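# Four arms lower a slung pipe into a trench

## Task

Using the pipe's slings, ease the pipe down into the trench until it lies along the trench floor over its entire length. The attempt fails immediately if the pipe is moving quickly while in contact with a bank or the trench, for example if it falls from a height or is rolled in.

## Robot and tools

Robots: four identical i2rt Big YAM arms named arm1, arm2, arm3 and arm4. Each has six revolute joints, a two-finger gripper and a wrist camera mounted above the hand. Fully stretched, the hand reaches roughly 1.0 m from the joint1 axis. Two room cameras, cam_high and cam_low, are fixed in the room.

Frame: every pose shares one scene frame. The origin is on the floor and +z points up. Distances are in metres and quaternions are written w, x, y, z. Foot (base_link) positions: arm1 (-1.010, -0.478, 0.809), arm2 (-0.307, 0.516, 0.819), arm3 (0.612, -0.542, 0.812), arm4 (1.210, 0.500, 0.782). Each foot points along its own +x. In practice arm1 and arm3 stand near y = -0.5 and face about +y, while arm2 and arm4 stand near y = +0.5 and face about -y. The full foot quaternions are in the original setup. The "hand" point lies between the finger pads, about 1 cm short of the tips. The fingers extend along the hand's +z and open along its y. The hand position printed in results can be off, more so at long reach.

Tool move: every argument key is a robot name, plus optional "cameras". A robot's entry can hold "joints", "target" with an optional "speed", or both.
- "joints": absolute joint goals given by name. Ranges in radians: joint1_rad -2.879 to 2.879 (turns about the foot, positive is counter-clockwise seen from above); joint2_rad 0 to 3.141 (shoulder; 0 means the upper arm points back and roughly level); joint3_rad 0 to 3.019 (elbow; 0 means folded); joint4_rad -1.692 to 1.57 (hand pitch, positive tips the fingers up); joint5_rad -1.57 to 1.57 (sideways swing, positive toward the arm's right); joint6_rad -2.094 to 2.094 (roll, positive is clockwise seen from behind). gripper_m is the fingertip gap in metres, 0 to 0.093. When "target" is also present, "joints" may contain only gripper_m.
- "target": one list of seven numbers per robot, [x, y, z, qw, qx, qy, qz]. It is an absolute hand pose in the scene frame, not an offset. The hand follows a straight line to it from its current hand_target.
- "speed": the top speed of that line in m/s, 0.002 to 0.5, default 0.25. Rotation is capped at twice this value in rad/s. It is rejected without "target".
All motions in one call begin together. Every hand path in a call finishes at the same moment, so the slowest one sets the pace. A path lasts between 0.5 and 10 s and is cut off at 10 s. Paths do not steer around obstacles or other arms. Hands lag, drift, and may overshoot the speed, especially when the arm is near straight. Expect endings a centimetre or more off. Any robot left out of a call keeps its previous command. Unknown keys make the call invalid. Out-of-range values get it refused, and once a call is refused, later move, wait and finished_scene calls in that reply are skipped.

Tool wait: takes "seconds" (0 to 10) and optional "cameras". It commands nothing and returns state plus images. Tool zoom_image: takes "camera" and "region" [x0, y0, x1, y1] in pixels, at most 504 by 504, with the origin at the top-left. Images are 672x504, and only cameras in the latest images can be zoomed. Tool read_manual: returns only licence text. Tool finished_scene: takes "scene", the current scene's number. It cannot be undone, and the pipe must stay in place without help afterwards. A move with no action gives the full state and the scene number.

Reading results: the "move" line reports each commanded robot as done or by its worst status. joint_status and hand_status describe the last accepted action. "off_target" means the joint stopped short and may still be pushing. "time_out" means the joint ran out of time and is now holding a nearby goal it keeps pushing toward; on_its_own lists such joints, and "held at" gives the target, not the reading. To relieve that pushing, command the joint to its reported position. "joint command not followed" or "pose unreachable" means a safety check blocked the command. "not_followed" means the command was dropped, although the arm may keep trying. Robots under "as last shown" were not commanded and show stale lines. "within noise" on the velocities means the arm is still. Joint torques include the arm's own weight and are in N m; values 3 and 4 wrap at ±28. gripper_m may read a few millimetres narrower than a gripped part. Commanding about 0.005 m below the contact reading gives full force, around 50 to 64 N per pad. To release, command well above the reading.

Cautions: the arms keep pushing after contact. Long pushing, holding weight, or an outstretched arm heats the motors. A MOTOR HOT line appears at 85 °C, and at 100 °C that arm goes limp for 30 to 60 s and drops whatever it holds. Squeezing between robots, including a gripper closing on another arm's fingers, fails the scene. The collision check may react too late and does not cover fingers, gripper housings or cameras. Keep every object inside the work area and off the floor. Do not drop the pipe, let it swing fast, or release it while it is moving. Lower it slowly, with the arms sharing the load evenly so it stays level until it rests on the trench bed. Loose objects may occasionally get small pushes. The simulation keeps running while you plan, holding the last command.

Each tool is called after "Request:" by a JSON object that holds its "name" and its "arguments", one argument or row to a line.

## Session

Request:
{"name": "move", "arguments": {
  "arm1": {"joints": {"joint1_rad": -1.459, "joint5_rad": 0, "joint6_rad": -1.64}},
  "arm2": {"joints": {"joint1_rad": -0.981, "joint5_rad": 0, "joint6_rad": -1.042}},
  "arm3": {"joints": {"joint1_rad": -1.651, "joint5_rad": 0, "joint6_rad": -1.485}},
  "arm4": {"joints": {"joint1_rad": -1.042, "joint5_rad": 0, "joint6_rad": -0.976}},
  "cameras": ["cam_high", "cam_low"]
}}

Scene clock: 1.70 s.
Joint torques (N m): arm1=[-0.62 3.49 8.2 1.88 -0.04 -0.01] | arm2=[-1.61 2.73 11.48 1.31 -0.16 0.11] | arm3=[0.62 6.12 7.27 1.74 -0.08 0.03] | arm4=[-0.26 5.01 8.35 2.07 0.11 0.07]
Heat: arm1: hottest joint2_rad 30 °C; arm2: hottest joint3_rad 29 °C; arm3: hottest joint2_rad 29 °C; arm4: hottest joint5_rad 29 °C.
move: arm1 done; arm2 done; arm3 done; arm4 done
Joint velocities: within noise
arm1.joint_positions: joint1_rad=-1.454 joint2_rad=+0.492 joint3_rad=+1.390 joint4_rad=-1.535 joint5_rad=-0.001 joint6_rad=-1.630 gripper_m=+0.09397
arm1.joint_status: all done
arm1.hand: x=-0.8621 y=-0.4833 z=+1.3329 quat_wxyz=(-0.300, +0.630, -0.628, +0.344) (m; scene frame)
arm1.hand_target: x=-0.8655 y=-0.4839 z=+1.3415 quat_wxyz=(-0.304, +0.628, -0.623, +0.354) (m; scene frame)
arm1.hand_status: not commanded
arm2.joint_positions: joint1_rad=-0.971 joint2_rad=+0.636 joint3_rad=+1.378 joint4_rad=-1.323 joint5_rad=+0.001 joint6_rad=-1.035 gripper_m=+0.09396
arm2.joint_status: all done
arm2.hand: x=-0.5164 y=+0.4003 z=+1.3549 quat_wxyz=(+0.112, -0.623, -0.619, +0.466) (m; scene frame)
arm2.hand_target: x=-0.5156 y=+0.4036 z=+1.3683 quat_wxyz=(+0.119, -0.618, -0.613, +0.478) (m; scene frame)
arm2.hand_status: not commanded
arm3.joint_positions: joint1_rad=-1.646 joint2_rad=+0.448 joint3_rad=+1.397 joint4_rad=-1.348 joint5_rad=-0.002 joint6_rad=-1.477 gripper_m=+0.09397
arm3.joint_status: all done
arm3.hand: x=+0.7683 y=-0.5339 z=+1.3833 quat_wxyz=(-0.430, +0.586, -0.591, +0.351) (m; scene frame)
arm3.hand_target: x=+0.7649 y=-0.5354 z=+1.3925 quat_wxyz=(-0.434, +0.582, -0.586, +0.360) (m; scene frame)
arm3.hand_status: not commanded
arm4.joint_positions: joint1_rad=-1.034 joint2_rad=+0.548 joint3_rad=+1.417 joint4_rad=-1.141 joint5_rad=-0.002 joint6_rad=-0.963 gripper_m=+0.09397
arm4.joint_status: all done
arm4.hand: x=+1.0276 y=+0.3782 z=+1.3930 quat_wxyz=(+0.106, -0.566, -0.561, +0.595) (m; scene frame)
arm4.hand_target: x=+1.0299 y=+0.3821 z=+1.4063 quat_wxyz=(+0.115, -0.558, -0.556, +0.605) (m; scene frame)
arm4.hand_status: not commanded
pictures: cam_high, cam_low

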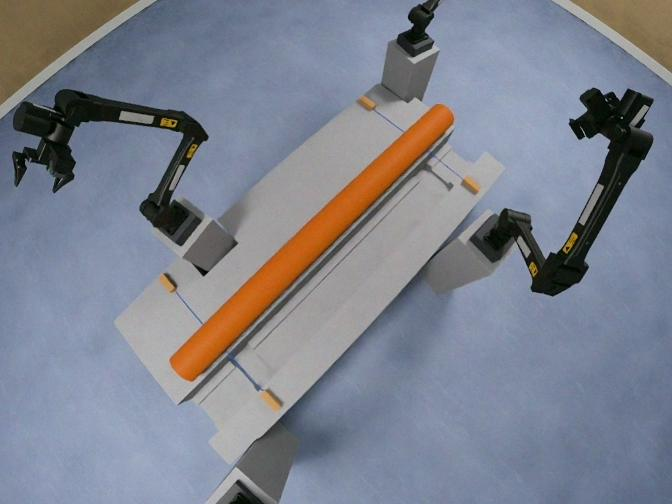

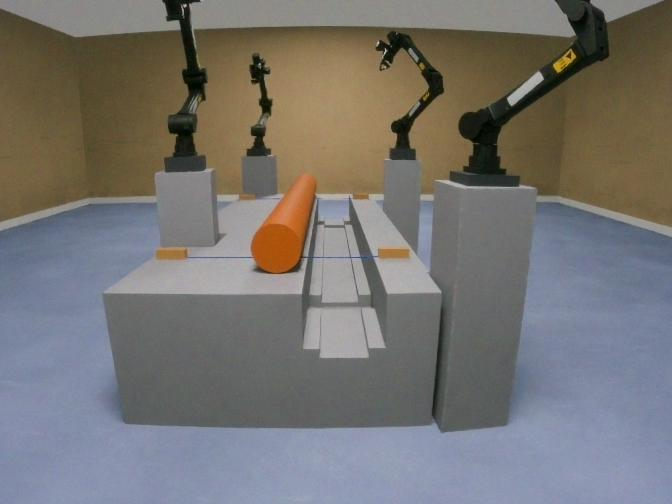

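Request:
{"name": "move", "arguments": {
  "arm1": {"joints": {"joint2_rad": 2.12, "joint3_rad": 0.72, "joint4_rad": -0.17}},
  "arm2": {"joints": {"joint2_rad": 2.215, "joint3_rad": 0.938, "joint4_rad": -0.294}},
  "arm3": {"joints": {"joint2_rad": 2.12, "joint3_rad": 0.57, "joint4_rad": -0.02}},
  "arm4": {"joints": {"joint2_rad": 2.058, "joint3_rad": 0.744, "joint4_rad": -0.257}},
  "cameras": ["arm1_cam_wrist", "arm2_cam_wrist", "arm3_cam_wrist", "arm4_cam_wrist"]
}}

Scene clock: 6.83 s.
Joint torques (N m): arm1=[-0.38 -13.45 1.87 0.91 -0.05 -0.08] | arm2=[-1.38 -17.32 3.7 0.09 -0.2 0.07] | arm3=[0.79 -14.21 0.65 0.34 -0.12 -0.06] | arm4=[-0.26 -13.27 2.44 0.68 0.06 0.01]
Heat: arm1: hottest joint2_rad 30 °C; arm2: hottest joint3_rad 30 °C; arm3: hottest joint2_rad 29 °C; arm4: hottest joint3_rad 29 °C.
move: arm1 done; arm2 done; arm3 done; arm4 done
Joint velocities: within noise
arm1.joint_positions: joint1_rad=-1.454 joint2_rad=+2.108 joint3_rad=+0.720 joint4_rad=-0.183 joint5_rad=-0.001 joint6_rad=-1.632 gripper_m=+0.09397
arm1.joint_status: all done
arm1.hand: x=-0.6648 y=-0.5013 z=+0.6134 quat_wxyz=(-0.002, +0.707, -0.707, +0.008) (m; scene frame)
arm1.hand_target: x=-0.6657 y=-0.5032 z=+0.6096 quat_wxyz=(-0.002, +0.708, -0.706, +0.009) (m; scene frame)
arm1.hand_status: not commanded
arm2.joint_positions: joint1_rad=-0.971 joint2_rad=+2.228 joint3_rad=+0.934 joint4_rad=-0.308 joint5_rad=+0.001 joint6_rad=-1.036 gripper_m=+0.09396
arm2.joint_status: all done
arm2.hand: x=-0.6543 y=+0.3059 z=+0.5994 quat_wxyz=(-0.009, -0.706, -0.708, -0.008) (m; scene frame)
arm2.hand_target: x=-0.6652 y=+0.3040 z=+0.6047 quat_wxyz=(-0.005, -0.707, -0.707, +0.007) (m; scene frame)
arm2.hand_status: not commanded
arm3.joint_positions: joint1_rad=-1.646 joint2_rad=+2.120 joint3_rad=+0.565 joint4_rad=-0.029 joint5_rad=-0.002 joint6_rad=-1.478 gripper_m=+0.09397
arm3.joint_status: all done
arm3.hand: x=+0.8918 y=-0.5153 z=+0.6034 quat_wxyz=(+0.000, +0.706, -0.708, -0.007) (m; scene frame)
arm3.hand_target: x=+0.8972 y=-0.5166 z=+0.6033 quat_wxyz=(-0.005, +0.707, -0.708, -0.002) (m; scene frame)
arm3.hand_status: not commanded
arm4.joint_positions: joint1_rad=-1.034 joint2_rad=+2.070 joint3_rad=+0.738 joint4_rad=-0.270 joint5_rad=-0.002 joint6_rad=-0.964 gripper_m=+0.09398
arm4.joint_status: all done
arm4.hand: x=+0.9258 y=+0.3038 z=+0.5949 quat_wxyz=(-0.006, -0.709, -0.705, -0.016) (m; scene frame)
arm4.hand_target: x=+0.9152 y=+0.3001 z=+0.5992 quat_wxyz=(-0.003, -0.707, -0.707, -0.001) (m; scene frame)
arm4.hand_status: not commanded
pictures: arm1_cam_wrist, arm2_cam_wrist, arm3_cam_wrist, arm4_cam_wrist

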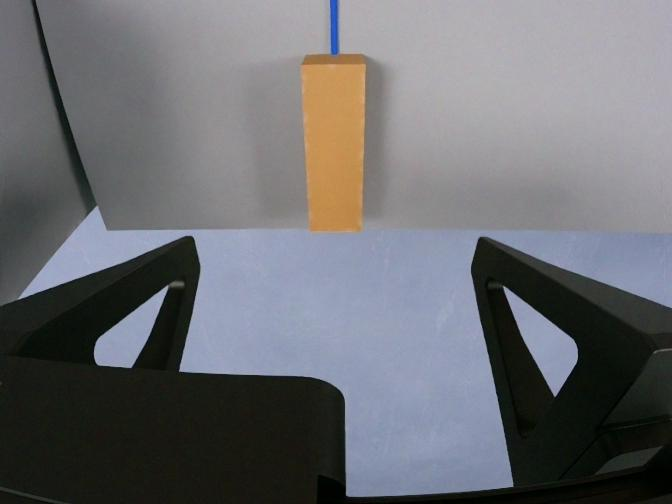

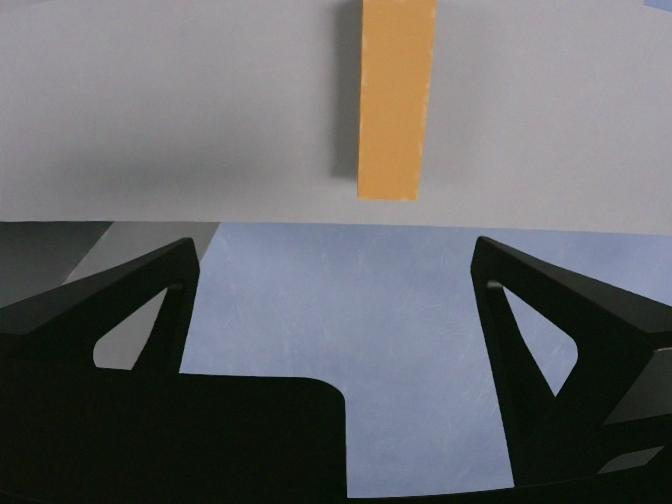

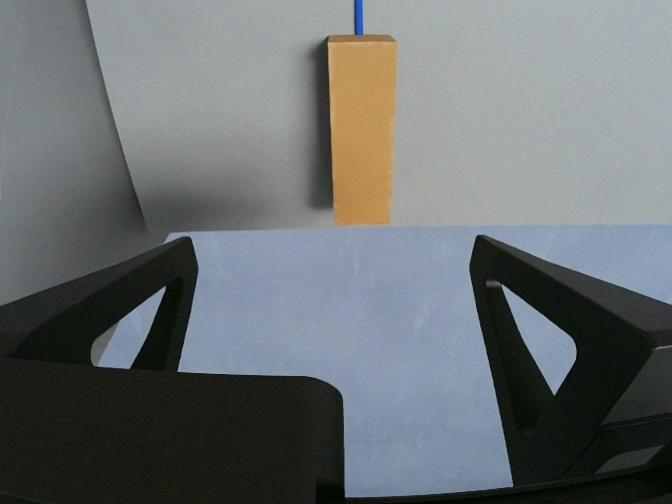

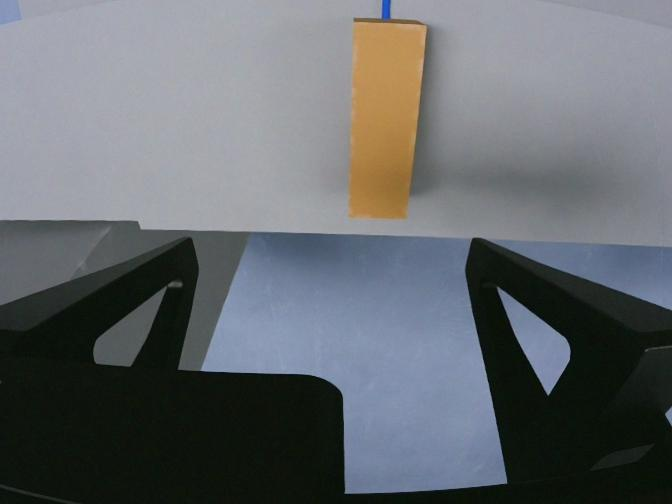

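Request:
{"name": "move", "arguments": {
  "arm1": {"target": [-0.666, -0.513, 0.463, 0, 0.7071, -0.7071, 0], "speed": 0.12},
  "arm2": {"target": [-0.697, 0.291, 0.47, 0, 0.7071, 0.7071, 0], "speed": 0.12},
  "arm3": {"target": [0.907, -0.525, 0.467, 0, 0.7071, -0.7071, 0], "speed": 0.12},
  "arm4": {"target": [0.892, 0.299, 0.47, 0, 0.7071, 0.7071, 0], "speed": 0.12},
  "cameras": ["arm1_cam_wrist", "arm2_cam_wrist", "arm3_cam_wrist", "arm4_cam_wrist"]
}}

Request:
{"name": "move", "arguments": {
  "arm1": {"joints": {"gripper_m": 0.022}},
  "arm2": {"joints": {"gripper_m": 0.022}},
  "arm3": {"joints": {"gripper_m": 0.022}},
  "arm4": {"joints": {"gripper_m": 0.022}},
  "cameras": []
}}

Request:
{"name": "move", "arguments": {
  "arm1": {"target": [-0.64, -0.33, 0.76, 0, 0.7071, -0.7071, 0], "speed": 0.15},
  "arm2": {"target": [-0.697, 0.09, 0.77, 0, 0.7071, 0.7071, 0], "speed": 0.15},
  "arm3": {"target": [0.923, -0.33, 0.757, 0, 0.7071, -0.7071, 0], "speed": 0.15},
  "arm4": {"target": [0.887, 0.09, 0.775, 0, 0.7071, 0.7071, 0], "speed": 0.15},
  "cameras": ["cam_low", "cam_high", "arm1_cam_wrist", "arm2_cam_wrist"]
}}

Scene clock: 20.63 s.
Joint torques (N m): arm1=[-1.08 -14.74 -0.02 0.96 -0.22 -0.06] | arm2=[-1.55 -18.55 3.48 0.02 -0.08 0.06] | arm3=[0.38 -15.91 -1.28 0.36 -0.08 -0.06] | arm4=[-0.38 -14.68 1.01 0.65 0.11 0.01]
Heat: arm1: hottest joint2_rad 31 °C; arm2: hottest joint3_rad 30 °C; arm3: hottest joint2_rad 29 °C; arm4: hottest joint3_rad 29 °C.
move: arm1 done; arm2 off_target; arm3 done; arm4 off_target
Joint velocities: within noise
arm1.joint_positions: joint1_rad=-1.480 joint2_rad=+2.555 joint3_rad=+0.914 joint4_rad=+0.062 joint5_rad=-0.005 joint6_rad=-1.656 gripper_m=+0.09397
arm1.joint_status: not commanded
arm1.hand: x=-0.6611 y=-0.5109 z=+0.4704 quat_wxyz=(-0.001, +0.707, -0.708, +0.003) (m; scene frame)
arm1.hand_target: x=-0.6661 y=-0.5130 z=+0.4633 quat_wxyz=(+0.000, +0.707, -0.707, +0.000) (m; scene frame)
arm1.hand_status: done (0.009 m and 0.4 deg from the pose sent, 0.151 m and 0.9 deg at the start)
arm2.joint_positions: joint1_rad=-0.978 joint2_rad=+2.598 joint3_rad=+1.192 joint4_rad=-0.203 joint5_rad=+0.012 joint6_rad=-1.045 gripper_m=+0.09396
arm2.joint_status: not commanded
arm2.hand: x=-0.6832 y=+0.2920 z=+0.4695 quat_wxyz=(-0.004, -0.705, -0.709, -0.013) (m; scene frame)
arm2.hand_target: x=-0.6969 y=+0.2910 z=+0.4703 quat_wxyz=(+0.000, -0.707, -0.707, +0.000) (m; scene frame)
arm2.hand_status: off_target (0.014 m and 1.6 deg from the pose sent, 0.137 m and 1.4 deg at the start)
arm3.joint_positions: joint1_rad=-1.671 joint2_rad=+2.577 joint3_rad=+0.791 joint4_rad=+0.209 joint5_rad=+0.006 joint6_rad=-1.508 gripper_m=+0.09397
arm3.joint_status: not commanded
arm3.hand: x=+0.9074 y=-0.5215 z=+0.4697 quat_wxyz=(+0.000, +0.708, -0.706, -0.002) (m; scene frame)
arm3.hand_target: x=+0.9069 y=-0.5250 z=+0.4670 quat_wxyz=(+0.000, +0.707, -0.707, +0.000) (m; scene frame)
arm3.hand_status: done (0.004 m and 0.3 deg from the pose sent, 0.138 m and 0.9 deg at the start)
arm4.joint_positions: joint1_rad=-1.063 joint2_rad=+2.463 joint3_rad=+0.926 joint4_rad=-0.057 joint5_rad=+0.002 joint6_rad=-0.994 gripper_m=+0.09398
arm4.joint_status: not commanded
arm4.hand: x=+0.9027 y=+0.3005 z=+0.4690 quat_wxyz=(-0.004, -0.708, -0.706, -0.012) (m; scene frame)
arm4.hand_target: x=+0.8921 y=+0.2990 z=+0.4701 quat_wxyz=(+0.000, -0.707, -0.707, +0.000) (m; scene frame)
arm4.hand_status: off_target (0.011 m and 1.4 deg from the pose sent, 0.130 m and 2.0 deg at the start)
pictures: arm1_cam_wrist, arm2_cam_wrist, arm3_cam_wrist, arm4_cam_wrist

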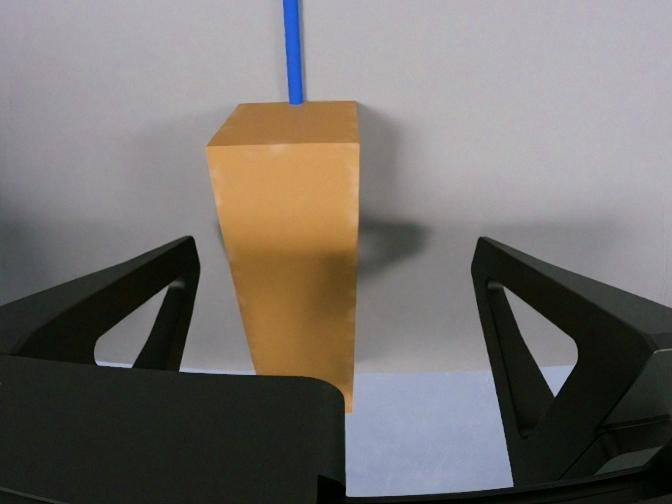

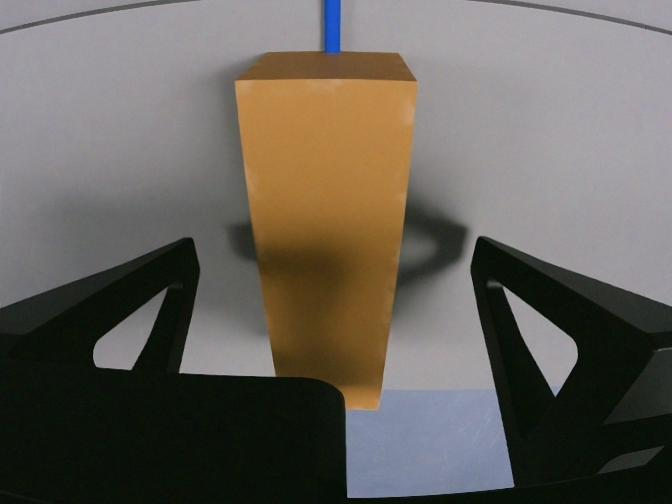

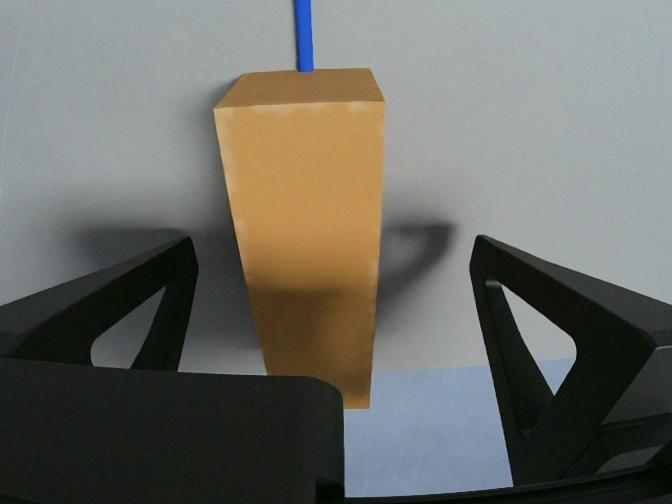

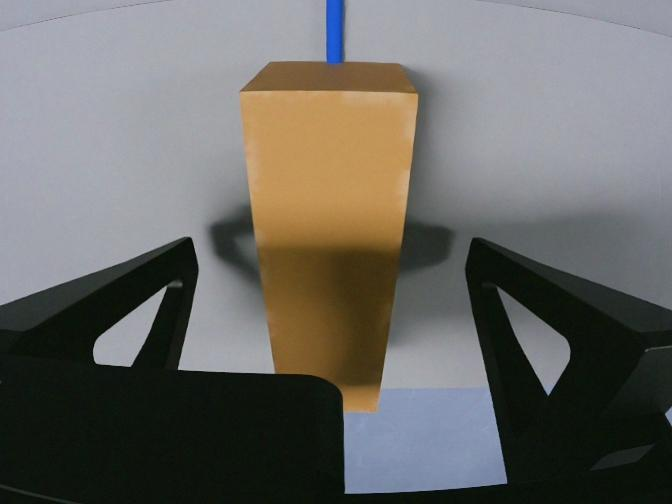

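Scene clock: 21.30 s.
Joint torques (N m): arm1=[-1.08 -14.21 -0.01 0.87 -0.21 -0.11] | arm2=[-1.61 -18.55 3.37 0.01 -0.09 0.07] | arm3=[0.38 -16.03 -1.31 0.39 -0.09 -0.06] | arm4=[-0.44 -14.86 1.02 0.68 0.1 0]
Heat: arm1: hottest joint2_rad 31 °C; arm2: hottest joint3_rad 30 °C; arm3: hottest joint2_rad 29 °C; arm4: hottest joint3_rad 29 °C.
move: arm1 off_target; arm2 off_target; arm3 off_target; arm4 off_target
Joint velocities: within noise
arm1.joint_positions: joint1_rad=-1.480 joint2_rad=+2.555 joint3_rad=+0.914 joint4_rad=+0.062 joint5_rad=-0.006 joint6_rad=-1.657 gripper_m=+0.03400
arm1.joint_status: gripper_m off_target (ended at +0.03403, target +0.02200)
arm1.hand: x=-0.6609 y=-0.5109 z=+0.4704 quat_wxyz=(-0.001, +0.707, -0.707, +0.003) (m; scene frame)
arm1.hand_target: x=-0.6661 y=-0.5130 z=+0.4633 quat_wxyz=(+0.000, +0.707, -0.707, +0.000) (m; scene frame)
arm1.hand_status: not commanded
arm2.joint_positions: joint1_rad=-0.978 joint2_rad=+2.598 joint3_rad=+1.193 joint4_rad=-0.202 joint5_rad=+0.013 joint6_rad=-1.046 gripper_m=+0.03444
arm2.joint_status: gripper_m off_target (ended at +0.03447, target +0.02200)
arm2.hand: x=-0.6837 y=+0.2918 z=+0.4695 quat_wxyz=(-0.004, -0.704, -0.710, -0.013) (m; scene frame)
arm2.hand_target: x=-0.6969 y=+0.2911 z=+0.4703 quat_wxyz=(+0.000, -0.707, -0.707, +0.000) (m; scene frame)
arm2.hand_status: not commanded
arm3.joint_positions: joint1_rad=-1.671 joint2_rad=+2.577 joint3_rad=+0.791 joint4_rad=+0.210 joint5_rad=+0.006 joint6_rad=-1.509 gripper_m=+0.03464
arm3.joint_status: gripper_m off_target (ended at +0.03467, target +0.02200)
arm3.hand: x=+0.9075 y=-0.5215 z=+0.4697 quat_wxyz=(+0.000, +0.708, -0.706, -0.002) (m; scene frame)
arm3.hand_target: x=+0.9069 y=-0.5249 z=+0.4670 quat_wxyz=(+0.000, +0.707, -0.707, +0.000) (m; scene frame)
arm3.hand_status: not commanded
arm4.joint_positions: joint1_rad=-1.063 joint2_rad=+2.463 joint3_rad=+0.927 joint4_rad=-0.057 joint5_rad=+0.003 joint6_rad=-0.995 gripper_m=+0.03465
arm4.joint_status: gripper_m off_target (ended at +0.03468, target +0.02200)
arm4.hand: x=+0.9025 y=+0.3005 z=+0.4690 quat_wxyz=(-0.003, -0.708, -0.706, -0.012) (m; scene frame)
arm4.hand_target: x=+0.8920 y=+0.2990 z=+0.4701 quat_wxyz=(+0.000, -0.707, -0.707, +0.000) (m; scene frame)
arm4.hand_status: not commanded
pictures: none
No camera images: "cameras" was empty.

Scene clock: 24.43 s.
Joint torques (N m): arm1=[-0.38 -14.86 7.62 0.08 -0.08 0.08] | arm2=[-0.44 -23.18 12.64 -1.07 -0.18 0.17] | arm3=[1.44 -16.44 6.6 -0.42 -0.24 0.11] | arm4=[0.44 -19.14 10.32 -0.44 0.01 0.25]
Heat: arm1: hottest joint2_rad 31 °C; arm2: hottest joint3_rad 30 °C; arm3: hottest joint2_rad 29 °C; arm4: hottest joint3_rad 29 °C.
move: arm1 off_target; arm2 off_target; arm3 off_target; arm4 off_target
Joint velocities: within noise
arm1.joint_positions: joint1_rad=-1.014 joint2_rad=+1.772 joint3_rad=+0.839 joint4_rad=-0.679 joint5_rad=-0.014 joint6_rad=-1.203 gripper_m=+0.03400
arm1.joint_status: not commanded
arm1.hand: x=-0.6557 y=-0.3362 z=+0.7478 quat_wxyz=(+0.014, +0.711, -0.703, -0.006) (m; scene frame)
arm1.hand_target: x=-0.6403 y=-0.3301 z=+0.7602 quat_wxyz=(+0.000, +0.707, -0.707, +0.000) (m; scene frame)
arm1.hand_status: off_target (0.021 m and 1.9 deg from the pose sent, 0.342 m and 0.4 deg at the start)
arm2.joint_positions: joint1_rad=-0.678 joint2_rad=+2.139 joint3_rad=+1.405 joint4_rad=-0.920 joint5_rad=+0.011 joint6_rad=-0.743 gripper_m=+0.03445
arm2.joint_status: not commanded
arm2.hand: x=-0.6766 y=+0.1127 z=+0.7390 quat_wxyz=(+0.002, -0.705, -0.708, -0.035) (m; scene frame)
arm2.hand_target: x=-0.6959 y=+0.0912 z=+0.7708 quat_wxyz=(+0.000, -0.707, -0.707, +0.000) (m; scene frame)
arm2.hand_status: off_target (0.043 m and 4.0 deg from the pose sent, 0.362 m and 1.6 deg at the start)
arm3.joint_positions: joint1_rad=-1.136 joint2_rad=+1.746 joint3_rad=+0.774 joint4_rad=-0.642 joint5_rad=+0.007 joint6_rad=-0.976 gripper_m=+0.03464
arm3.joint_status: not commanded
arm3.hand: x=+0.9098 y=-0.3401 z=+0.7453 quat_wxyz=(+0.017, +0.709, -0.705, -0.003) (m; scene frame)
arm3.hand_target: x=+0.9227 y=-0.3302 z=+0.7571 quat_wxyz=(+0.000, +0.707, -0.707, +0.000) (m; scene frame)
arm3.hand_status: off_target (0.020 m and 2.0 deg from the pose sent, 0.346 m and 0.3 deg at the start)
arm4.joint_positions: joint1_rad=-0.731 joint2_rad=+1.942 joint3_rad=+1.219 joint4_rad=-0.923 joint5_rad=+0.005 joint6_rad=-0.674 gripper_m=+0.03466
arm4.joint_status: not commanded
arm4.hand: x=+0.9063 y=+0.1145 z=+0.7426 quat_wxyz=(+0.004, -0.703, -0.710, -0.038) (m; scene frame)
arm4.hand_target: x=+0.8882 y=+0.0915 z=+0.7755 quat_wxyz=(+0.000, -0.707, -0.707, +0.000) (m; scene frame)
arm4.hand_status: off_target (0.045 m and 4.4 deg from the pose sent, 0.372 m and 1.4 deg at the start)
pictures: arm1_cam_wrist, arm2_cam_wrist, cam_high, cam_low

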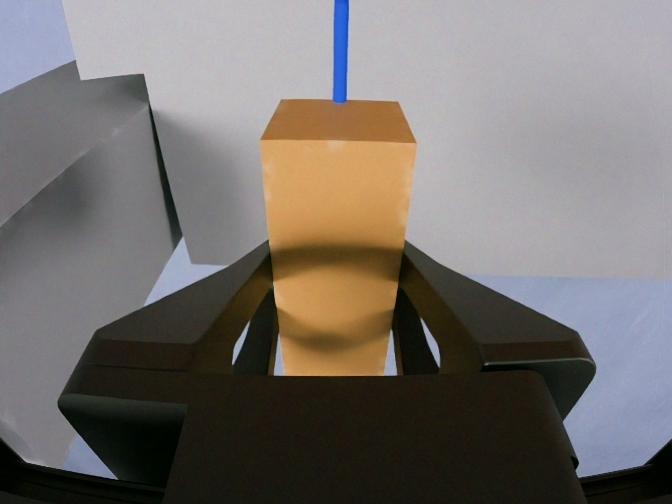

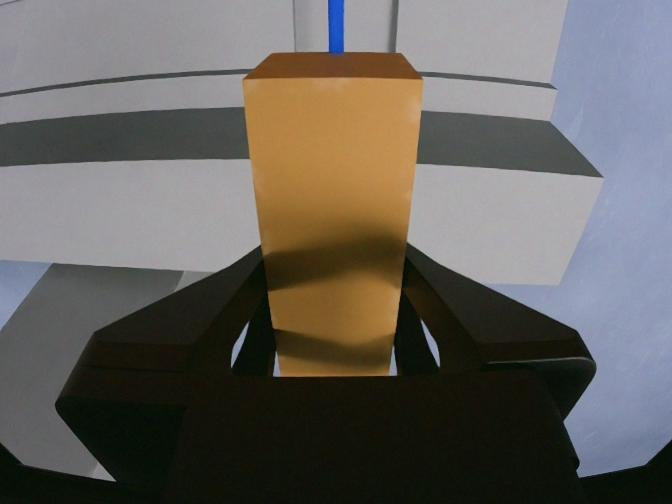

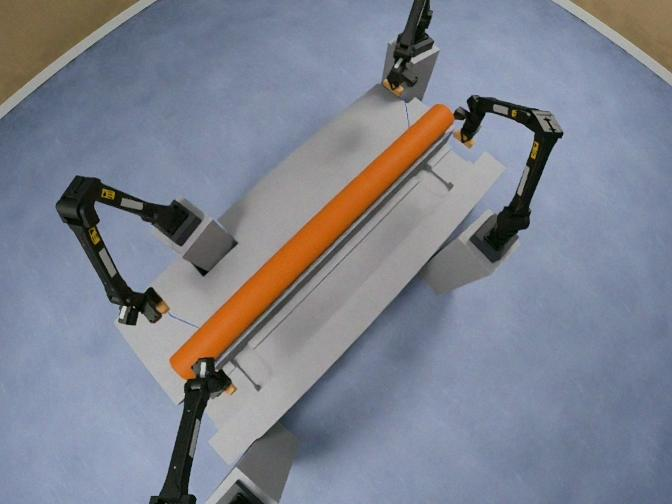

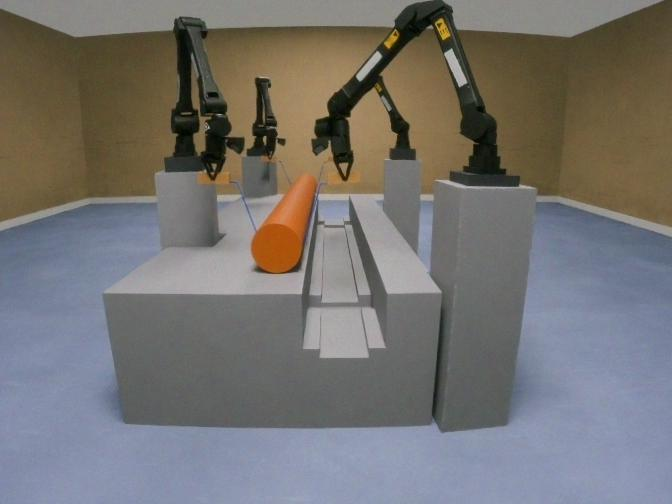

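Request:
{"name": "move", "arguments": {
  "arm1": {"target": [-0.63,-0.325,0.86,0,0.7071,-0.7071,0], "speed": 0.08},
  "arm2": {"target": [-0.705,0.085,0.875,0,0.7071,0.7071,0], "speed": 0.08},
  "arm3": {"target": [0.932,-0.325,0.855,0,0.7071,-0.7071,0], "speed": 0.08},
  "arm4": {"target": [0.882,0.08,0.885,0,0.7071,0.7071,0], "speed": 0.08},
  "cameras": ["cam_low"]
}}

Request:
{"name": "zoom_image", "arguments": {
  "camera": "cam_low",
  "region": [180, 130, 400, 310]
}}

Scene clock: 41.63 s.
Joint torques (N m): arm1=[-1.96 -20.42 11.49 -1.62 0.51 -0.07] | arm2=[-1.55 -30.86 14.65 -3.17 0.11 0.01] | arm3=[0.15 -22.24 10.04 -1.88 0.01 -0.08] | arm4=[-0.26 -27.63 12.59 -2.45 0.1 0.11]
Heat: arm1: hottest joint2_rad 32 °C; arm2: hottest joint3_rad 34 °C; arm3: hottest joint2_rad 30 °C; arm4: hottest joint3_rad 33 °C.
move: arm1 off_target; arm2 off_target; arm3 off_target; arm4 off_target
Joint velocities: within noise
arm1.joint_positions: joint1_rad=-0.994 joint2_rad=+1.671 joint3_rad=+0.906 joint4_rad=-0.922 joint5_rad=-0.026 joint6_rad=-1.186 gripper_m=+0.03400
arm1.joint_status: not commanded
arm1.hand: x=-0.6667 y=-0.3294 z=+0.8040 quat_wxyz=(+0.047, +0.710, -0.702, -0.026) (m; scene frame)
arm1.hand_target: x=-0.6332 y=-0.3259 z=+0.8576 quat_wxyz=(+0.000, +0.707, -0.707, +0.001) (m; scene frame)
arm1.hand_status: off_target (0.067 m and 6.2 deg from the pose sent, 0.116 m and 1.9 deg at the start)
arm2.joint_positions: joint1_rad=-0.666 joint2_rad=+2.109 joint3_rad=+1.452 joint4_rad=-1.053 joint5_rad=+0.006 joint6_rad=-0.730 gripper_m=+0.03445
arm2.joint_status: not commanded
arm2.hand: x=-0.6688 y=+0.1109 z=+0.7709 quat_wxyz=(+0.001, -0.704, -0.707, -0.063) (m; scene frame)
arm2.hand_target: x=-0.6968 y=+0.0922 z=+0.8591 quat_wxyz=(+0.001, -0.707, -0.707, +0.001) (m; scene frame)
arm2.hand_status: off_target (0.113 m and 7.2 deg from the pose sent, 0.142 m and 4.0 deg at the start; pose on its path clipped on 23 of 59 steps)
arm3.joint_positions: joint1_rad=-1.122 joint2_rad=+1.631 joint3_rad=+0.846 joint4_rad=-0.902 joint5_rad=+0.002 joint6_rad=-0.961 gripper_m=+0.03464
arm3.joint_status: not commanded
arm3.hand: x=+0.9019 y=-0.3391 z=+0.8050 quat_wxyz=(+0.053, +0.708, -0.704, -0.011) (m; scene frame)
arm3.hand_target: x=+0.9299 y=-0.3264 z=+0.8528 quat_wxyz=(+0.000, +0.707, -0.707, +0.001) (m; scene frame)
arm3.hand_status: off_target (0.060 m and 6.2 deg from the pose sent, 0.113 m and 2.0 deg at the start)
arm4.joint_positions: joint1_rad=-0.716 joint2_rad=+1.916 joint3_rad=+1.298 joint4_rad=-1.094 joint5_rad=+0.004 joint6_rad=-0.656 gripper_m=+0.03466
arm4.joint_status: not commanded
arm4.hand: x=+0.9117 y=+0.1097 z=+0.7811 quat_wxyz=(+0.009, -0.703, -0.708, -0.070) (m; scene frame)
arm4.hand_target: x=+0.8892 y=+0.0883 z=+0.8693 quat_wxyz=(+0.000, -0.707, -0.707, +0.001) (m; scene frame)
arm4.hand_status: off_target (0.112 m and 8.1 deg from the pose sent, 0.148 m and 4.3 deg at the start; pose on its path clipped on 23 of 59 steps)
pictures: cam_low

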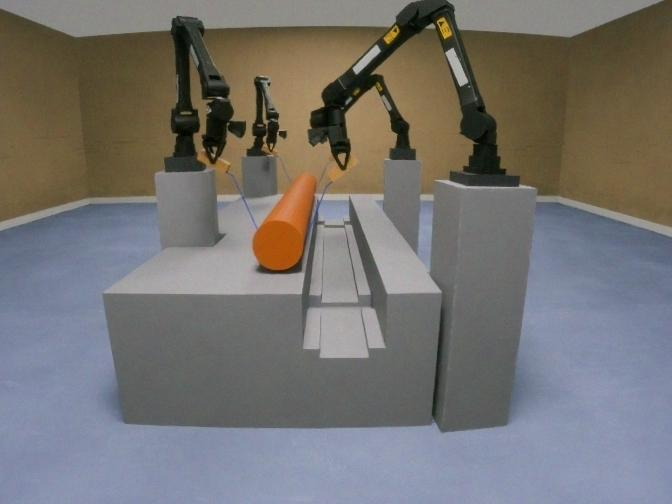

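Scaled by 2.291.

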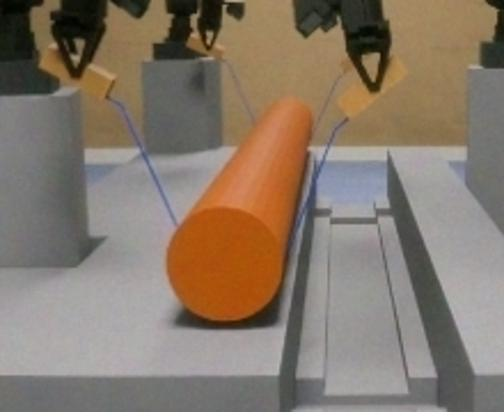

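Request:
{"name": "move", "arguments": {
  "arm1": {"target": [-0.63,-0.325,0.885,0,0.7071,-0.7071,0], "speed": 0.06},
  "arm2": {"joints": {"joint1_rad": -0.69, "joint2_rad": 1.915, "joint3_rad": 1.525, "joint4_rad": -1.155}},
  "arm3": {"target": [0.932,-0.325,0.88,0,0.7071,-0.7071,0], "speed": 0.06},
  "arm4": {"joints": {"joint1_rad": -0.735, "joint2_rad": 1.75, "joint3_rad": 1.417, "joint4_rad": -1.18}},
  "cameras": ["cam_low"]
}}

Request:
{"name": "zoom_image", "arguments": {
  "camera": "cam_low",
  "region": [180, 130, 400, 310]
}}

Scene clock: 47.37 s.
Joint torques (N m): arm1=[-2.37 -20.07 12.34 -1.48 0.48 -0.12] | arm2=[-2.61 -30.1 15.24 -2.63 0.07 0.01] | arm3=[0.26 -22.42 10.84 -1.8 0.08 -0.08] | arm4=[-1.03 -26.75 13.86 -1.96 0.11 0.1]
Heat: arm1: hottest joint2_rad 32 °C; arm2: hottest joint3_rad 36 °C; arm3: hottest joint2_rad 31 °C; arm4: hottest joint3_rad 34 °C.
move: arm1 off_target; arm2 done; arm3 off_target; arm4 time_out
Joint velocities: within noise
arm1.joint_positions: joint1_rad=-0.994 joint2_rad=+1.627 joint3_rad=+0.933 joint4_rad=-0.999 joint5_rad=-0.026 joint6_rad=-1.184 gripper_m=+0.03400
arm1.joint_status: not commanded
arm1.hand: x=-0.6669 y=-0.3291 z=+0.8287 quat_wxyz=(+0.050, +0.709, -0.703, -0.027) (m; scene frame)
arm1.hand_target: x=-0.6335 y=-0.3260 z=+0.8831 quat_wxyz=(+0.000, +0.707, -0.707, +0.001) (m; scene frame)
arm1.hand_status: off_target (0.067 m and 6.5 deg from the pose sent, 0.089 m and 6.2 deg at the start)
arm2.joint_positions: joint1_rad=-0.666 joint2_rad=+2.026 joint3_rad=+1.452 joint4_rad=-1.102 joint5_rad=+0.007 joint6_rad=-0.728 gripper_m=+0.03445
arm2.joint_status: all done
arm2.hand: x=-0.6700 y=+0.1104 z=+0.8158 quat_wxyz=(+0.001, -0.706, -0.707, -0.045) (m; scene frame)
arm2.hand_target: x=-0.6998 y=+0.1003 z=+0.9002 quat_wxyz=(+0.000, -0.712, -0.702, +0.020) (m; scene frame)
arm2.hand_status: not commanded
arm3.joint_positions: joint1_rad=-1.121 joint2_rad=+1.592 joint3_rad=+0.871 joint4_rad=-0.976 joint5_rad=+0.001 joint6_rad=-0.959 gripper_m=+0.03464
arm3.joint_status: not commanded
arm3.hand: x=+0.9013 y=-0.3392 z=+0.8264 quat_wxyz=(+0.058, +0.707, -0.705, -0.013) (m; scene frame)
arm3.hand_target: x=+0.9294 y=-0.3265 z=+0.8778 quat_wxyz=(+0.000, +0.707, -0.707, +0.001) (m; scene frame)
arm3.hand_status: off_target (0.063 m and 6.8 deg from the pose sent, 0.082 m and 6.2 deg at the start)
arm4.joint_positions: joint1_rad=-0.716 joint2_rad=+1.867 joint3_rad=+1.324 joint4_rad=-1.128 joint5_rad=+0.004 joint6_rad=-0.653 gripper_m=+0.03466
arm4.joint_status: joint3_rad time_out (moved +0.025 of +0.119); the others done
arm4.on_its_own: joint3_rad reads +1.324 and still pushes toward +1.417 since a time_out
arm4.hand: x=+0.9062 y=+0.1026 z=+0.8125 quat_wxyz=(+0.006, -0.705, -0.708, -0.050) (m; scene frame)
arm4.hand_target: x=+0.8784 y=+0.0842 z=+0.9024 quat_wxyz=(-0.003, -0.711, -0.703, +0.028) (m; scene frame)
arm4.hand_status: not commanded
pictures: cam_low

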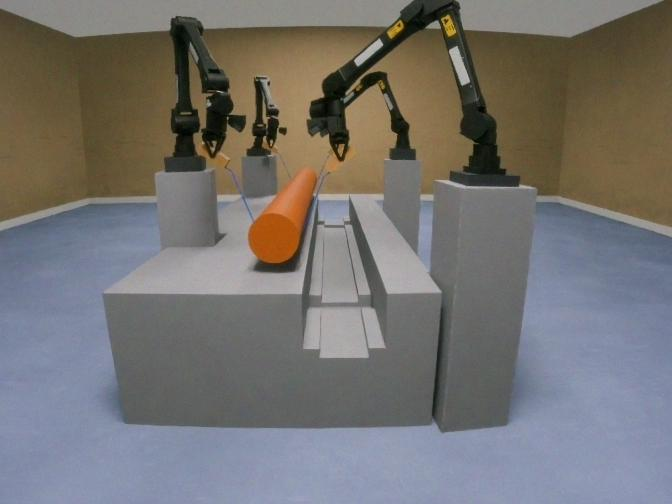

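Scaled by 2.291.

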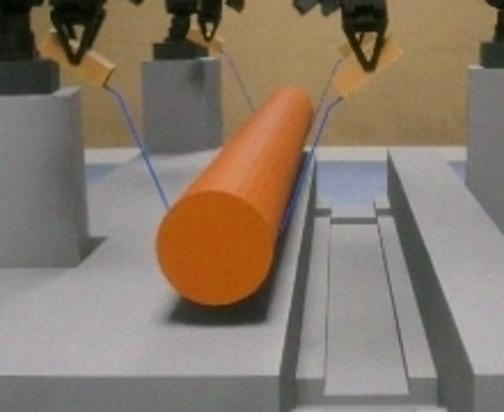

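Request:
{"name": "move", "arguments": {
  "arm1": {"target": [-0.632,-0.108,0.887,0,0.7071,-0.7071,0], "speed": 0.08},
  "arm2": {"target": [-0.703,0.322,0.881,0,0.7071,0.7071,0], "speed": 0.08},
  "arm3": {"target": [0.926,-0.108,0.89,0,0.7071,-0.7071,0], "speed": 0.08},
  "arm4": {"target": [0.885,0.322,0.882,0,0.7071,0.7071,0], "speed": 0.08},
  "cameras": ["cam_low"]
}}

Request:
{"name": "zoom_image", "arguments": {
  "camera": "cam_low",
  "region": [240, 110, 460, 380]
}}

Scene clock: 55.30 s.
Joint torques (N m): arm1=[-2.37 -23.41 13.6 -1.52 0.47 0.03] | arm2=[-3.66 -23.59 10.3 -1.36 0.24 -0.11] | arm3=[-0.09 -28.92 11.9 -2.17 0.05 -0.01] | arm4=[-1.79 -18.08 8.84 -0.7 0.31 -0.15]
Heat: arm1: hottest joint3_rad 33 °C; arm2: hottest joint3_rad 37 °C; arm3: hottest joint2_rad 32 °C; arm4: hottest joint3_rad 34 °C.
move: arm1 off_target; arm2 off_target; arm3 off_target; arm4 off_target
Joint velocities: within noise
arm1.joint_positions: joint1_rad=-0.599 joint2_rad=+1.876 joint3_rad=+1.295 joint4_rad=-1.082 joint5_rad=-0.028 joint6_rad=-0.803 gripper_m=+0.03400
arm1.joint_status: not commanded
arm1.hand: x=-0.6651 y=-0.1206 z=+0.8271 quat_wxyz=(+0.044, +0.715, -0.698, -0.006) (m; scene frame)
arm1.hand_target: x=-0.6351 y=-0.1107 z=+0.8860 quat_wxyz=(-0.001, +0.707, -0.707, +0.000) (m; scene frame)
arm1.hand_status: off_target (0.070 m and 5.3 deg from the pose sent, 0.231 m and 6.5 deg at the start)
arm2.joint_positions: joint1_rad=-1.004 joint2_rad=+1.744 joint3_rad=+1.061 joint4_rad=-1.004 joint5_rad=+0.008 joint6_rad=-1.083 gripper_m=+0.03445
arm2.joint_status: not commanded
arm2.hand: x=-0.6768 y=+0.3134 z=+0.8302 quat_wxyz=(-0.018, -0.699, -0.713, -0.050) (m; scene frame)
arm2.hand_target: x=-0.7008 y=+0.3224 z=+0.8784 quat_wxyz=(+0.001, -0.707, -0.707, -0.001) (m; scene frame)
arm2.hand_status: off_target (0.058 m and 6.2 deg from the pose sent, 0.224 m and 5.2 deg at the start)
arm3.joint_positions: joint1_rad=-0.773 joint2_rad=+1.921 joint3_rad=+1.336 joint4_rad=-1.101 joint5_rad=-0.001 joint6_rad=-0.621 gripper_m=+0.03464
arm3.joint_status: not commanded
arm3.hand: x=+0.9011 y=-0.1275 z=+0.8249 quat_wxyz=(+0.052, +0.711, -0.701, +0.007) (m; scene frame)
arm3.hand_target: x=+0.9236 y=-0.1111 z=+0.8887 quat_wxyz=(-0.001, +0.707, -0.707, +0.000) (m; scene frame)
arm3.hand_status: off_target (0.072 m and 6.1 deg from the pose sent, 0.241 m and 6.8 deg at the start)
arm4.joint_positions: joint1_rad=-1.097 joint2_rad=+1.497 joint3_rad=+0.911 joint4_rad=-1.086 joint5_rad=+0.000 joint6_rad=-1.036 gripper_m=+0.03466
arm4.joint_status: not commanded
arm4.hand: x=+0.9046 y=+0.3179 z=+0.8385 quat_wxyz=(-0.015, -0.704, -0.708, -0.049) (m; scene frame)
arm4.hand_target: x=+0.8865 y=+0.3221 z=+0.8796 quat_wxyz=(+0.001, -0.707, -0.707, -0.001) (m; scene frame)
arm4.hand_status: off_target (0.048 m and 5.9 deg from the pose sent, 0.231 m and 5.8 deg at the start)
pictures: cam_low

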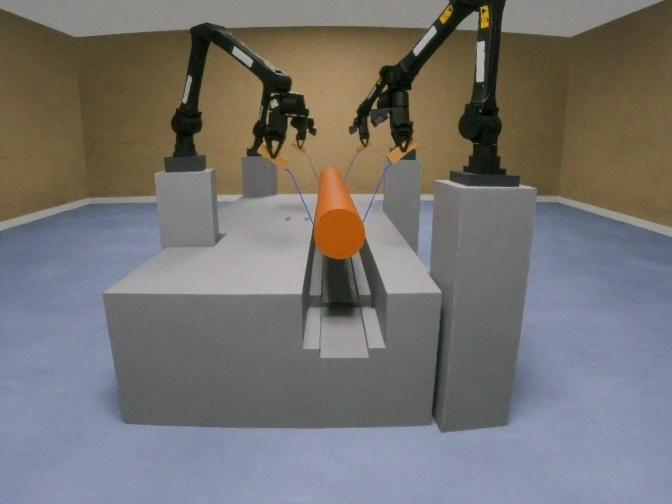

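Scaled by 1.867.

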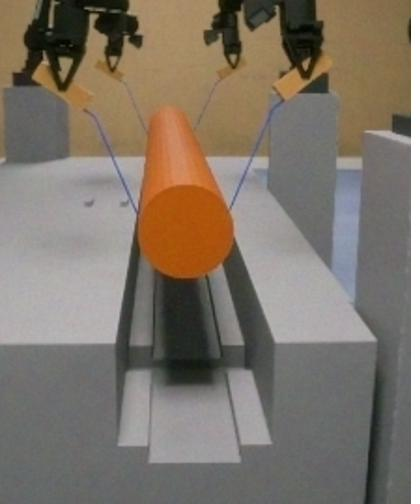

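Request:
{"name": "move", "arguments": {
  "arm1": {"target": [-0.632,-0.094,0.83,0,0.7071,-0.7071,0], "speed": 0.08},
  "arm2": {"target": [-0.703,0.316,0.82,0,0.7071,0.7071,0], "speed": 0.08},
  "arm3": {"target": [0.926,-0.083,0.834,0,0.7071,-0.7071,0], "speed": 0.08},
  "arm4": {"target": [0.885,0.323,0.82,0,0.7071,0.7071,0], "speed": 0.08},
  "cameras": ["cam_low"]
}}

Request:
{"name": "zoom_image", "arguments": {
  "camera": "cam_low",
  "region": [240, 130, 460, 400]
}}

Scene clock: 62.80 s.
Joint torques (N m): arm1=[-2.14 -24.53 11.21 -0.64 0.46 -0.02] | arm2=[-2.9 -21.25 8.99 -1.09 0.2 -0.01] | arm3=[0.5 -30.45 10.69 -1.25 0.03 -0.01] | arm4=[-1.96 -16.03 7.76 -0.46 0.27 -0.12]
Heat: arm1: hottest joint3_rad 36 °C; arm2: hottest joint2_rad 37 °C; arm3: hottest joint2_rad 33 °C; arm4: hottest joint3_rad 35 °C.
move: arm1 off_target; arm2 off_target; arm3 off_target; arm4 off_target
Joint velocities: within noise
arm1.joint_positions: joint1_rad=-0.585 joint2_rad=+1.978 joint3_rad=+1.295 joint4_rad=-0.997 joint5_rad=-0.027 joint6_rad=-0.782 gripper_m=+0.03400
arm1.joint_status: not commanded
arm1.hand: x=-0.6650 y=-0.1115 z=+0.7761 quat_wxyz=(+0.053, +0.712, -0.700, -0.005) (m; scene frame)
arm1.hand_target: x=-0.6344 y=-0.0963 z=+0.8298 quat_wxyz=(+0.000, +0.707, -0.707, +0.000) (m; scene frame)
arm1.hand_status: off_target (0.066 m and 6.2 deg from the pose sent, 0.042 m and 5.3 deg at the start)
arm2.joint_positions: joint1_rad=-1.004 joint2_rad=+1.823 joint3_rad=+1.015 joint4_rad=-0.854 joint5_rad=+0.008 joint6_rad=-1.083 gripper_m=+0.03445
arm2.joint_status: not commanded
arm2.hand: x=-0.6785 y=+0.3117 z=+0.7829 quat_wxyz=(-0.015, -0.700, -0.713, -0.038) (m; scene frame)
arm2.hand_target: x=-0.7018 y=+0.3164 z=+0.8187 quat_wxyz=(+0.001, -0.707, -0.707, +0.000) (m; scene frame)
arm2.hand_status: off_target (0.045 m and 4.8 deg from the pose sent, 0.028 m and 6.2 deg at the start)
arm3.joint_positions: joint1_rad=-0.754 joint2_rad=+2.038 joint3_rad=+1.355 joint4_rad=-1.023 joint5_rad=-0.001 joint6_rad=-0.595 gripper_m=+0.03464
arm3.joint_status: not commanded
arm3.hand: x=+0.8992 y=-0.1126 z=+0.7706 quat_wxyz=(+0.061, +0.708, -0.703, +0.010) (m; scene frame)
arm3.hand_target: x=+0.9236 y=-0.0864 z=+0.8335 quat_wxyz=(+0.000, +0.707, -0.707, +0.000) (m; scene frame)
arm3.hand_status: off_target (0.075 m and 7.1 deg from the pose sent, 0.052 m and 6.1 deg at the start)
arm4.joint_positions: joint1_rad=-1.100 joint2_rad=+1.567 joint3_rad=+0.830 joint4_rad=-0.909 joint5_rad=+0.000 joint6_rad=-1.041 gripper_m=+0.03466
arm4.joint_status: not commanded
arm4.hand: x=+0.9065 y=+0.3199 z=+0.7888 quat_wxyz=(-0.012, -0.704, -0.709, -0.037) (m; scene frame)
arm4.hand_target: x=+0.8860 y=+0.3232 z=+0.8187 quat_wxyz=(+0.001, -0.707, -0.707, +0.000) (m; scene frame)
arm4.hand_status: off_target (0.038 m and 4.5 deg from the pose sent, 0.027 m and 5.9 deg at the start)
pictures: cam_low

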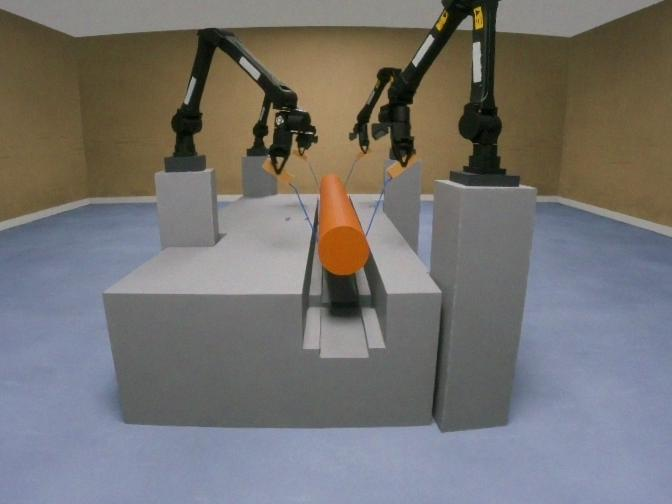

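Scaled by 1.867.

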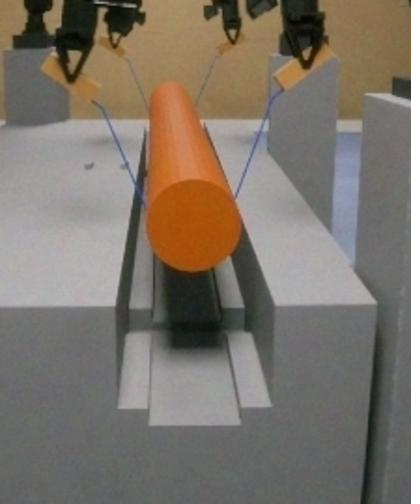

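Request:
{"name": "wait", "arguments": {
  "seconds": 0.1,
  "cameras": ["cam_low", "cam_high", "arm1_cam_wrist", "arm2_cam_wrist"]
}}

Request:
{"name": "zoom_image", "arguments": {
  "camera": "cam_low",
  "region": [280, 140, 400, 220]
}}

Scene clock: 70.23 s.
Joint torques (N m): arm1=[-2.02 -24.88 11.07 -0.55 0.41 -0.03] | arm2=[-3.02 -21.6 9.03 -1.09 0.2 -0.01] | arm3=[0.44 -30.56 10.71 -1.24 0.03 -0.03] | arm4=[-1.96 -15.97 7.75 -0.5 0.27 -0.13]
Heat: arm1: hottest joint3_rad 38 °C; arm2: hottest joint2_rad 37 °C; arm3: hottest joint2_rad 35 °C; arm4: hottest joint3_rad 34 °C.
Joint velocities: within noise
arm1.joint_positions: joint1_rad=-0.585 joint2_rad=+1.978 joint3_rad=+1.295 joint4_rad=-0.997 joint5_rad=-0.027 joint6_rad=-0.782 gripper_m=+0.03400
arm1.joint_status: not commanded
arm1.hand: x=-0.6649 y=-0.1115 z=+0.7761 quat_wxyz=(+0.053, +0.712, -0.700, -0.004) (m; scene frame)
arm1.hand_target: x=-0.6344 y=-0.0963 z=+0.8298 quat_wxyz=(+0.000, +0.707, -0.707, +0.000) (m; scene frame)
arm1.hand_status: off_target (0.066 m and 6.2 deg from the pose sent, 0.042 m and 5.3 deg at the start)
arm2.joint_positions: joint1_rad=-1.004 joint2_rad=+1.823 joint3_rad=+1.015 joint4_rad=-0.854 joint5_rad=+0.008 joint6_rad=-1.083 gripper_m=+0.03445
arm2.joint_status: not commanded
arm2.hand: x=-0.6785 y=+0.3117 z=+0.7829 quat_wxyz=(-0.015, -0.700, -0.713, -0.038) (m; scene frame)
arm2.hand_target: x=-0.7018 y=+0.3164 z=+0.8187 quat_wxyz=(+0.001, -0.707, -0.707, +0.000) (m; scene frame)
arm2.hand_status: off_target (0.045 m and 4.8 deg from the pose sent, 0.028 m and 6.2 deg at the start)
arm3.joint_positions: joint1_rad=-0.754 joint2_rad=+2.038 joint3_rad=+1.356 joint4_rad=-1.022 joint5_rad=-0.001 joint6_rad=-0.595 gripper_m=+0.03464
arm3.joint_status: not commanded
arm3.hand: x=+0.8994 y=-0.1124 z=+0.7707 quat_wxyz=(+0.061, +0.708, -0.704, +0.010) (m; scene frame)
arm3.hand_target: x=+0.9237 y=-0.0863 z=+0.8335 quat_wxyz=(+0.000, +0.707, -0.707, +0.000) (m; scene frame)
arm3.hand_status: off_target (0.075 m and 7.1 deg from the pose sent, 0.052 m and 6.1 deg at the start)
arm4.joint_positions: joint1_rad=-1.100 joint2_rad=+1.567 joint3_rad=+0.830 joint4_rad=-0.909 joint5_rad=+0.000 joint6_rad=-1.042 gripper_m=+0.03466
arm4.joint_status: not commanded
arm4.hand: x=+0.9065 y=+0.3199 z=+0.7888 quat_wxyz=(-0.012, -0.704, -0.709, -0.037) (m; scene frame)
arm4.hand_target: x=+0.8860 y=+0.3232 z=+0.8187 quat_wxyz=(+0.001, -0.707, -0.707, +0.000) (m; scene frame)
arm4.hand_status: off_target (0.038 m and 4.5 deg from the pose sent, 0.027 m and 5.9 deg at the start)
wait: 0.10 s; at rest from the start
pictures: arm1_cam_wrist, arm2_cam_wrist, cam_high, cam_low

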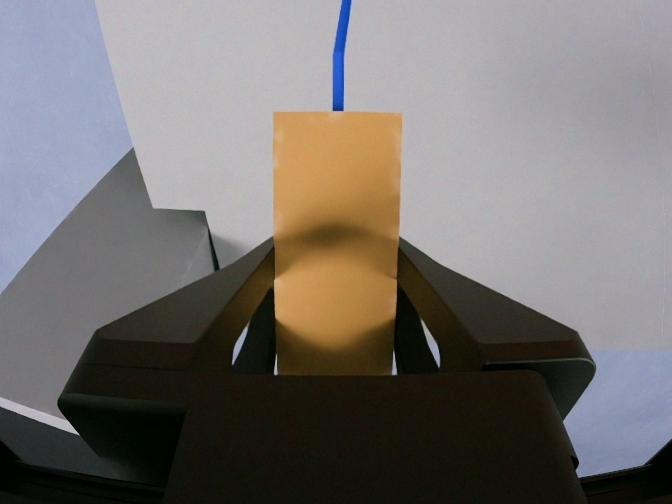

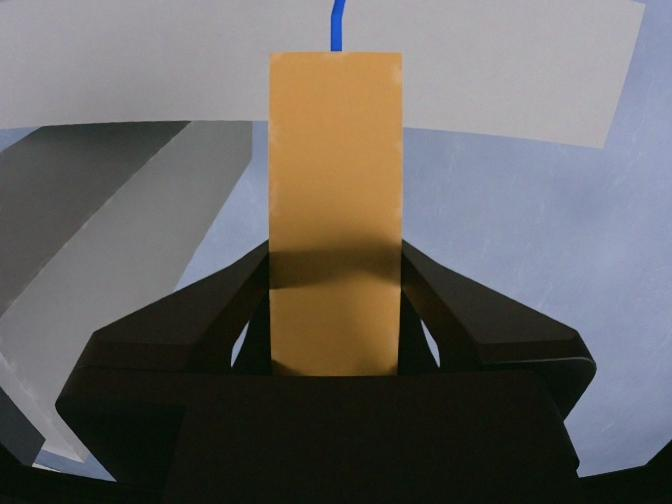

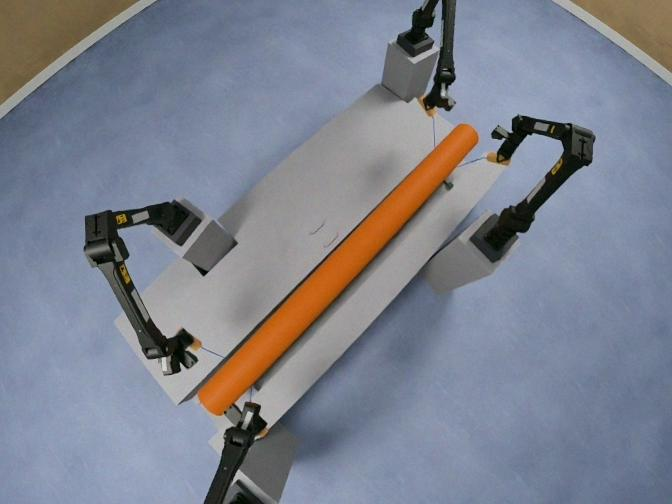

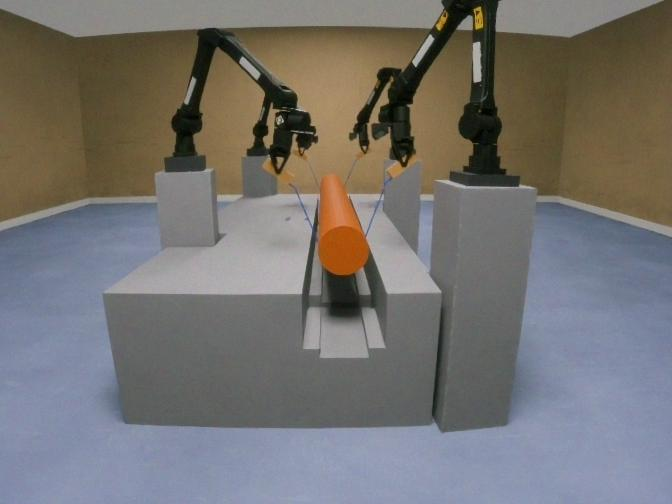

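Scaled by 4.200.

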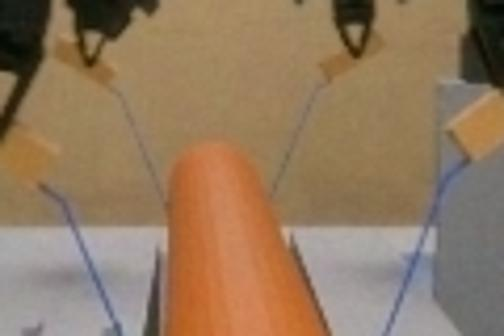

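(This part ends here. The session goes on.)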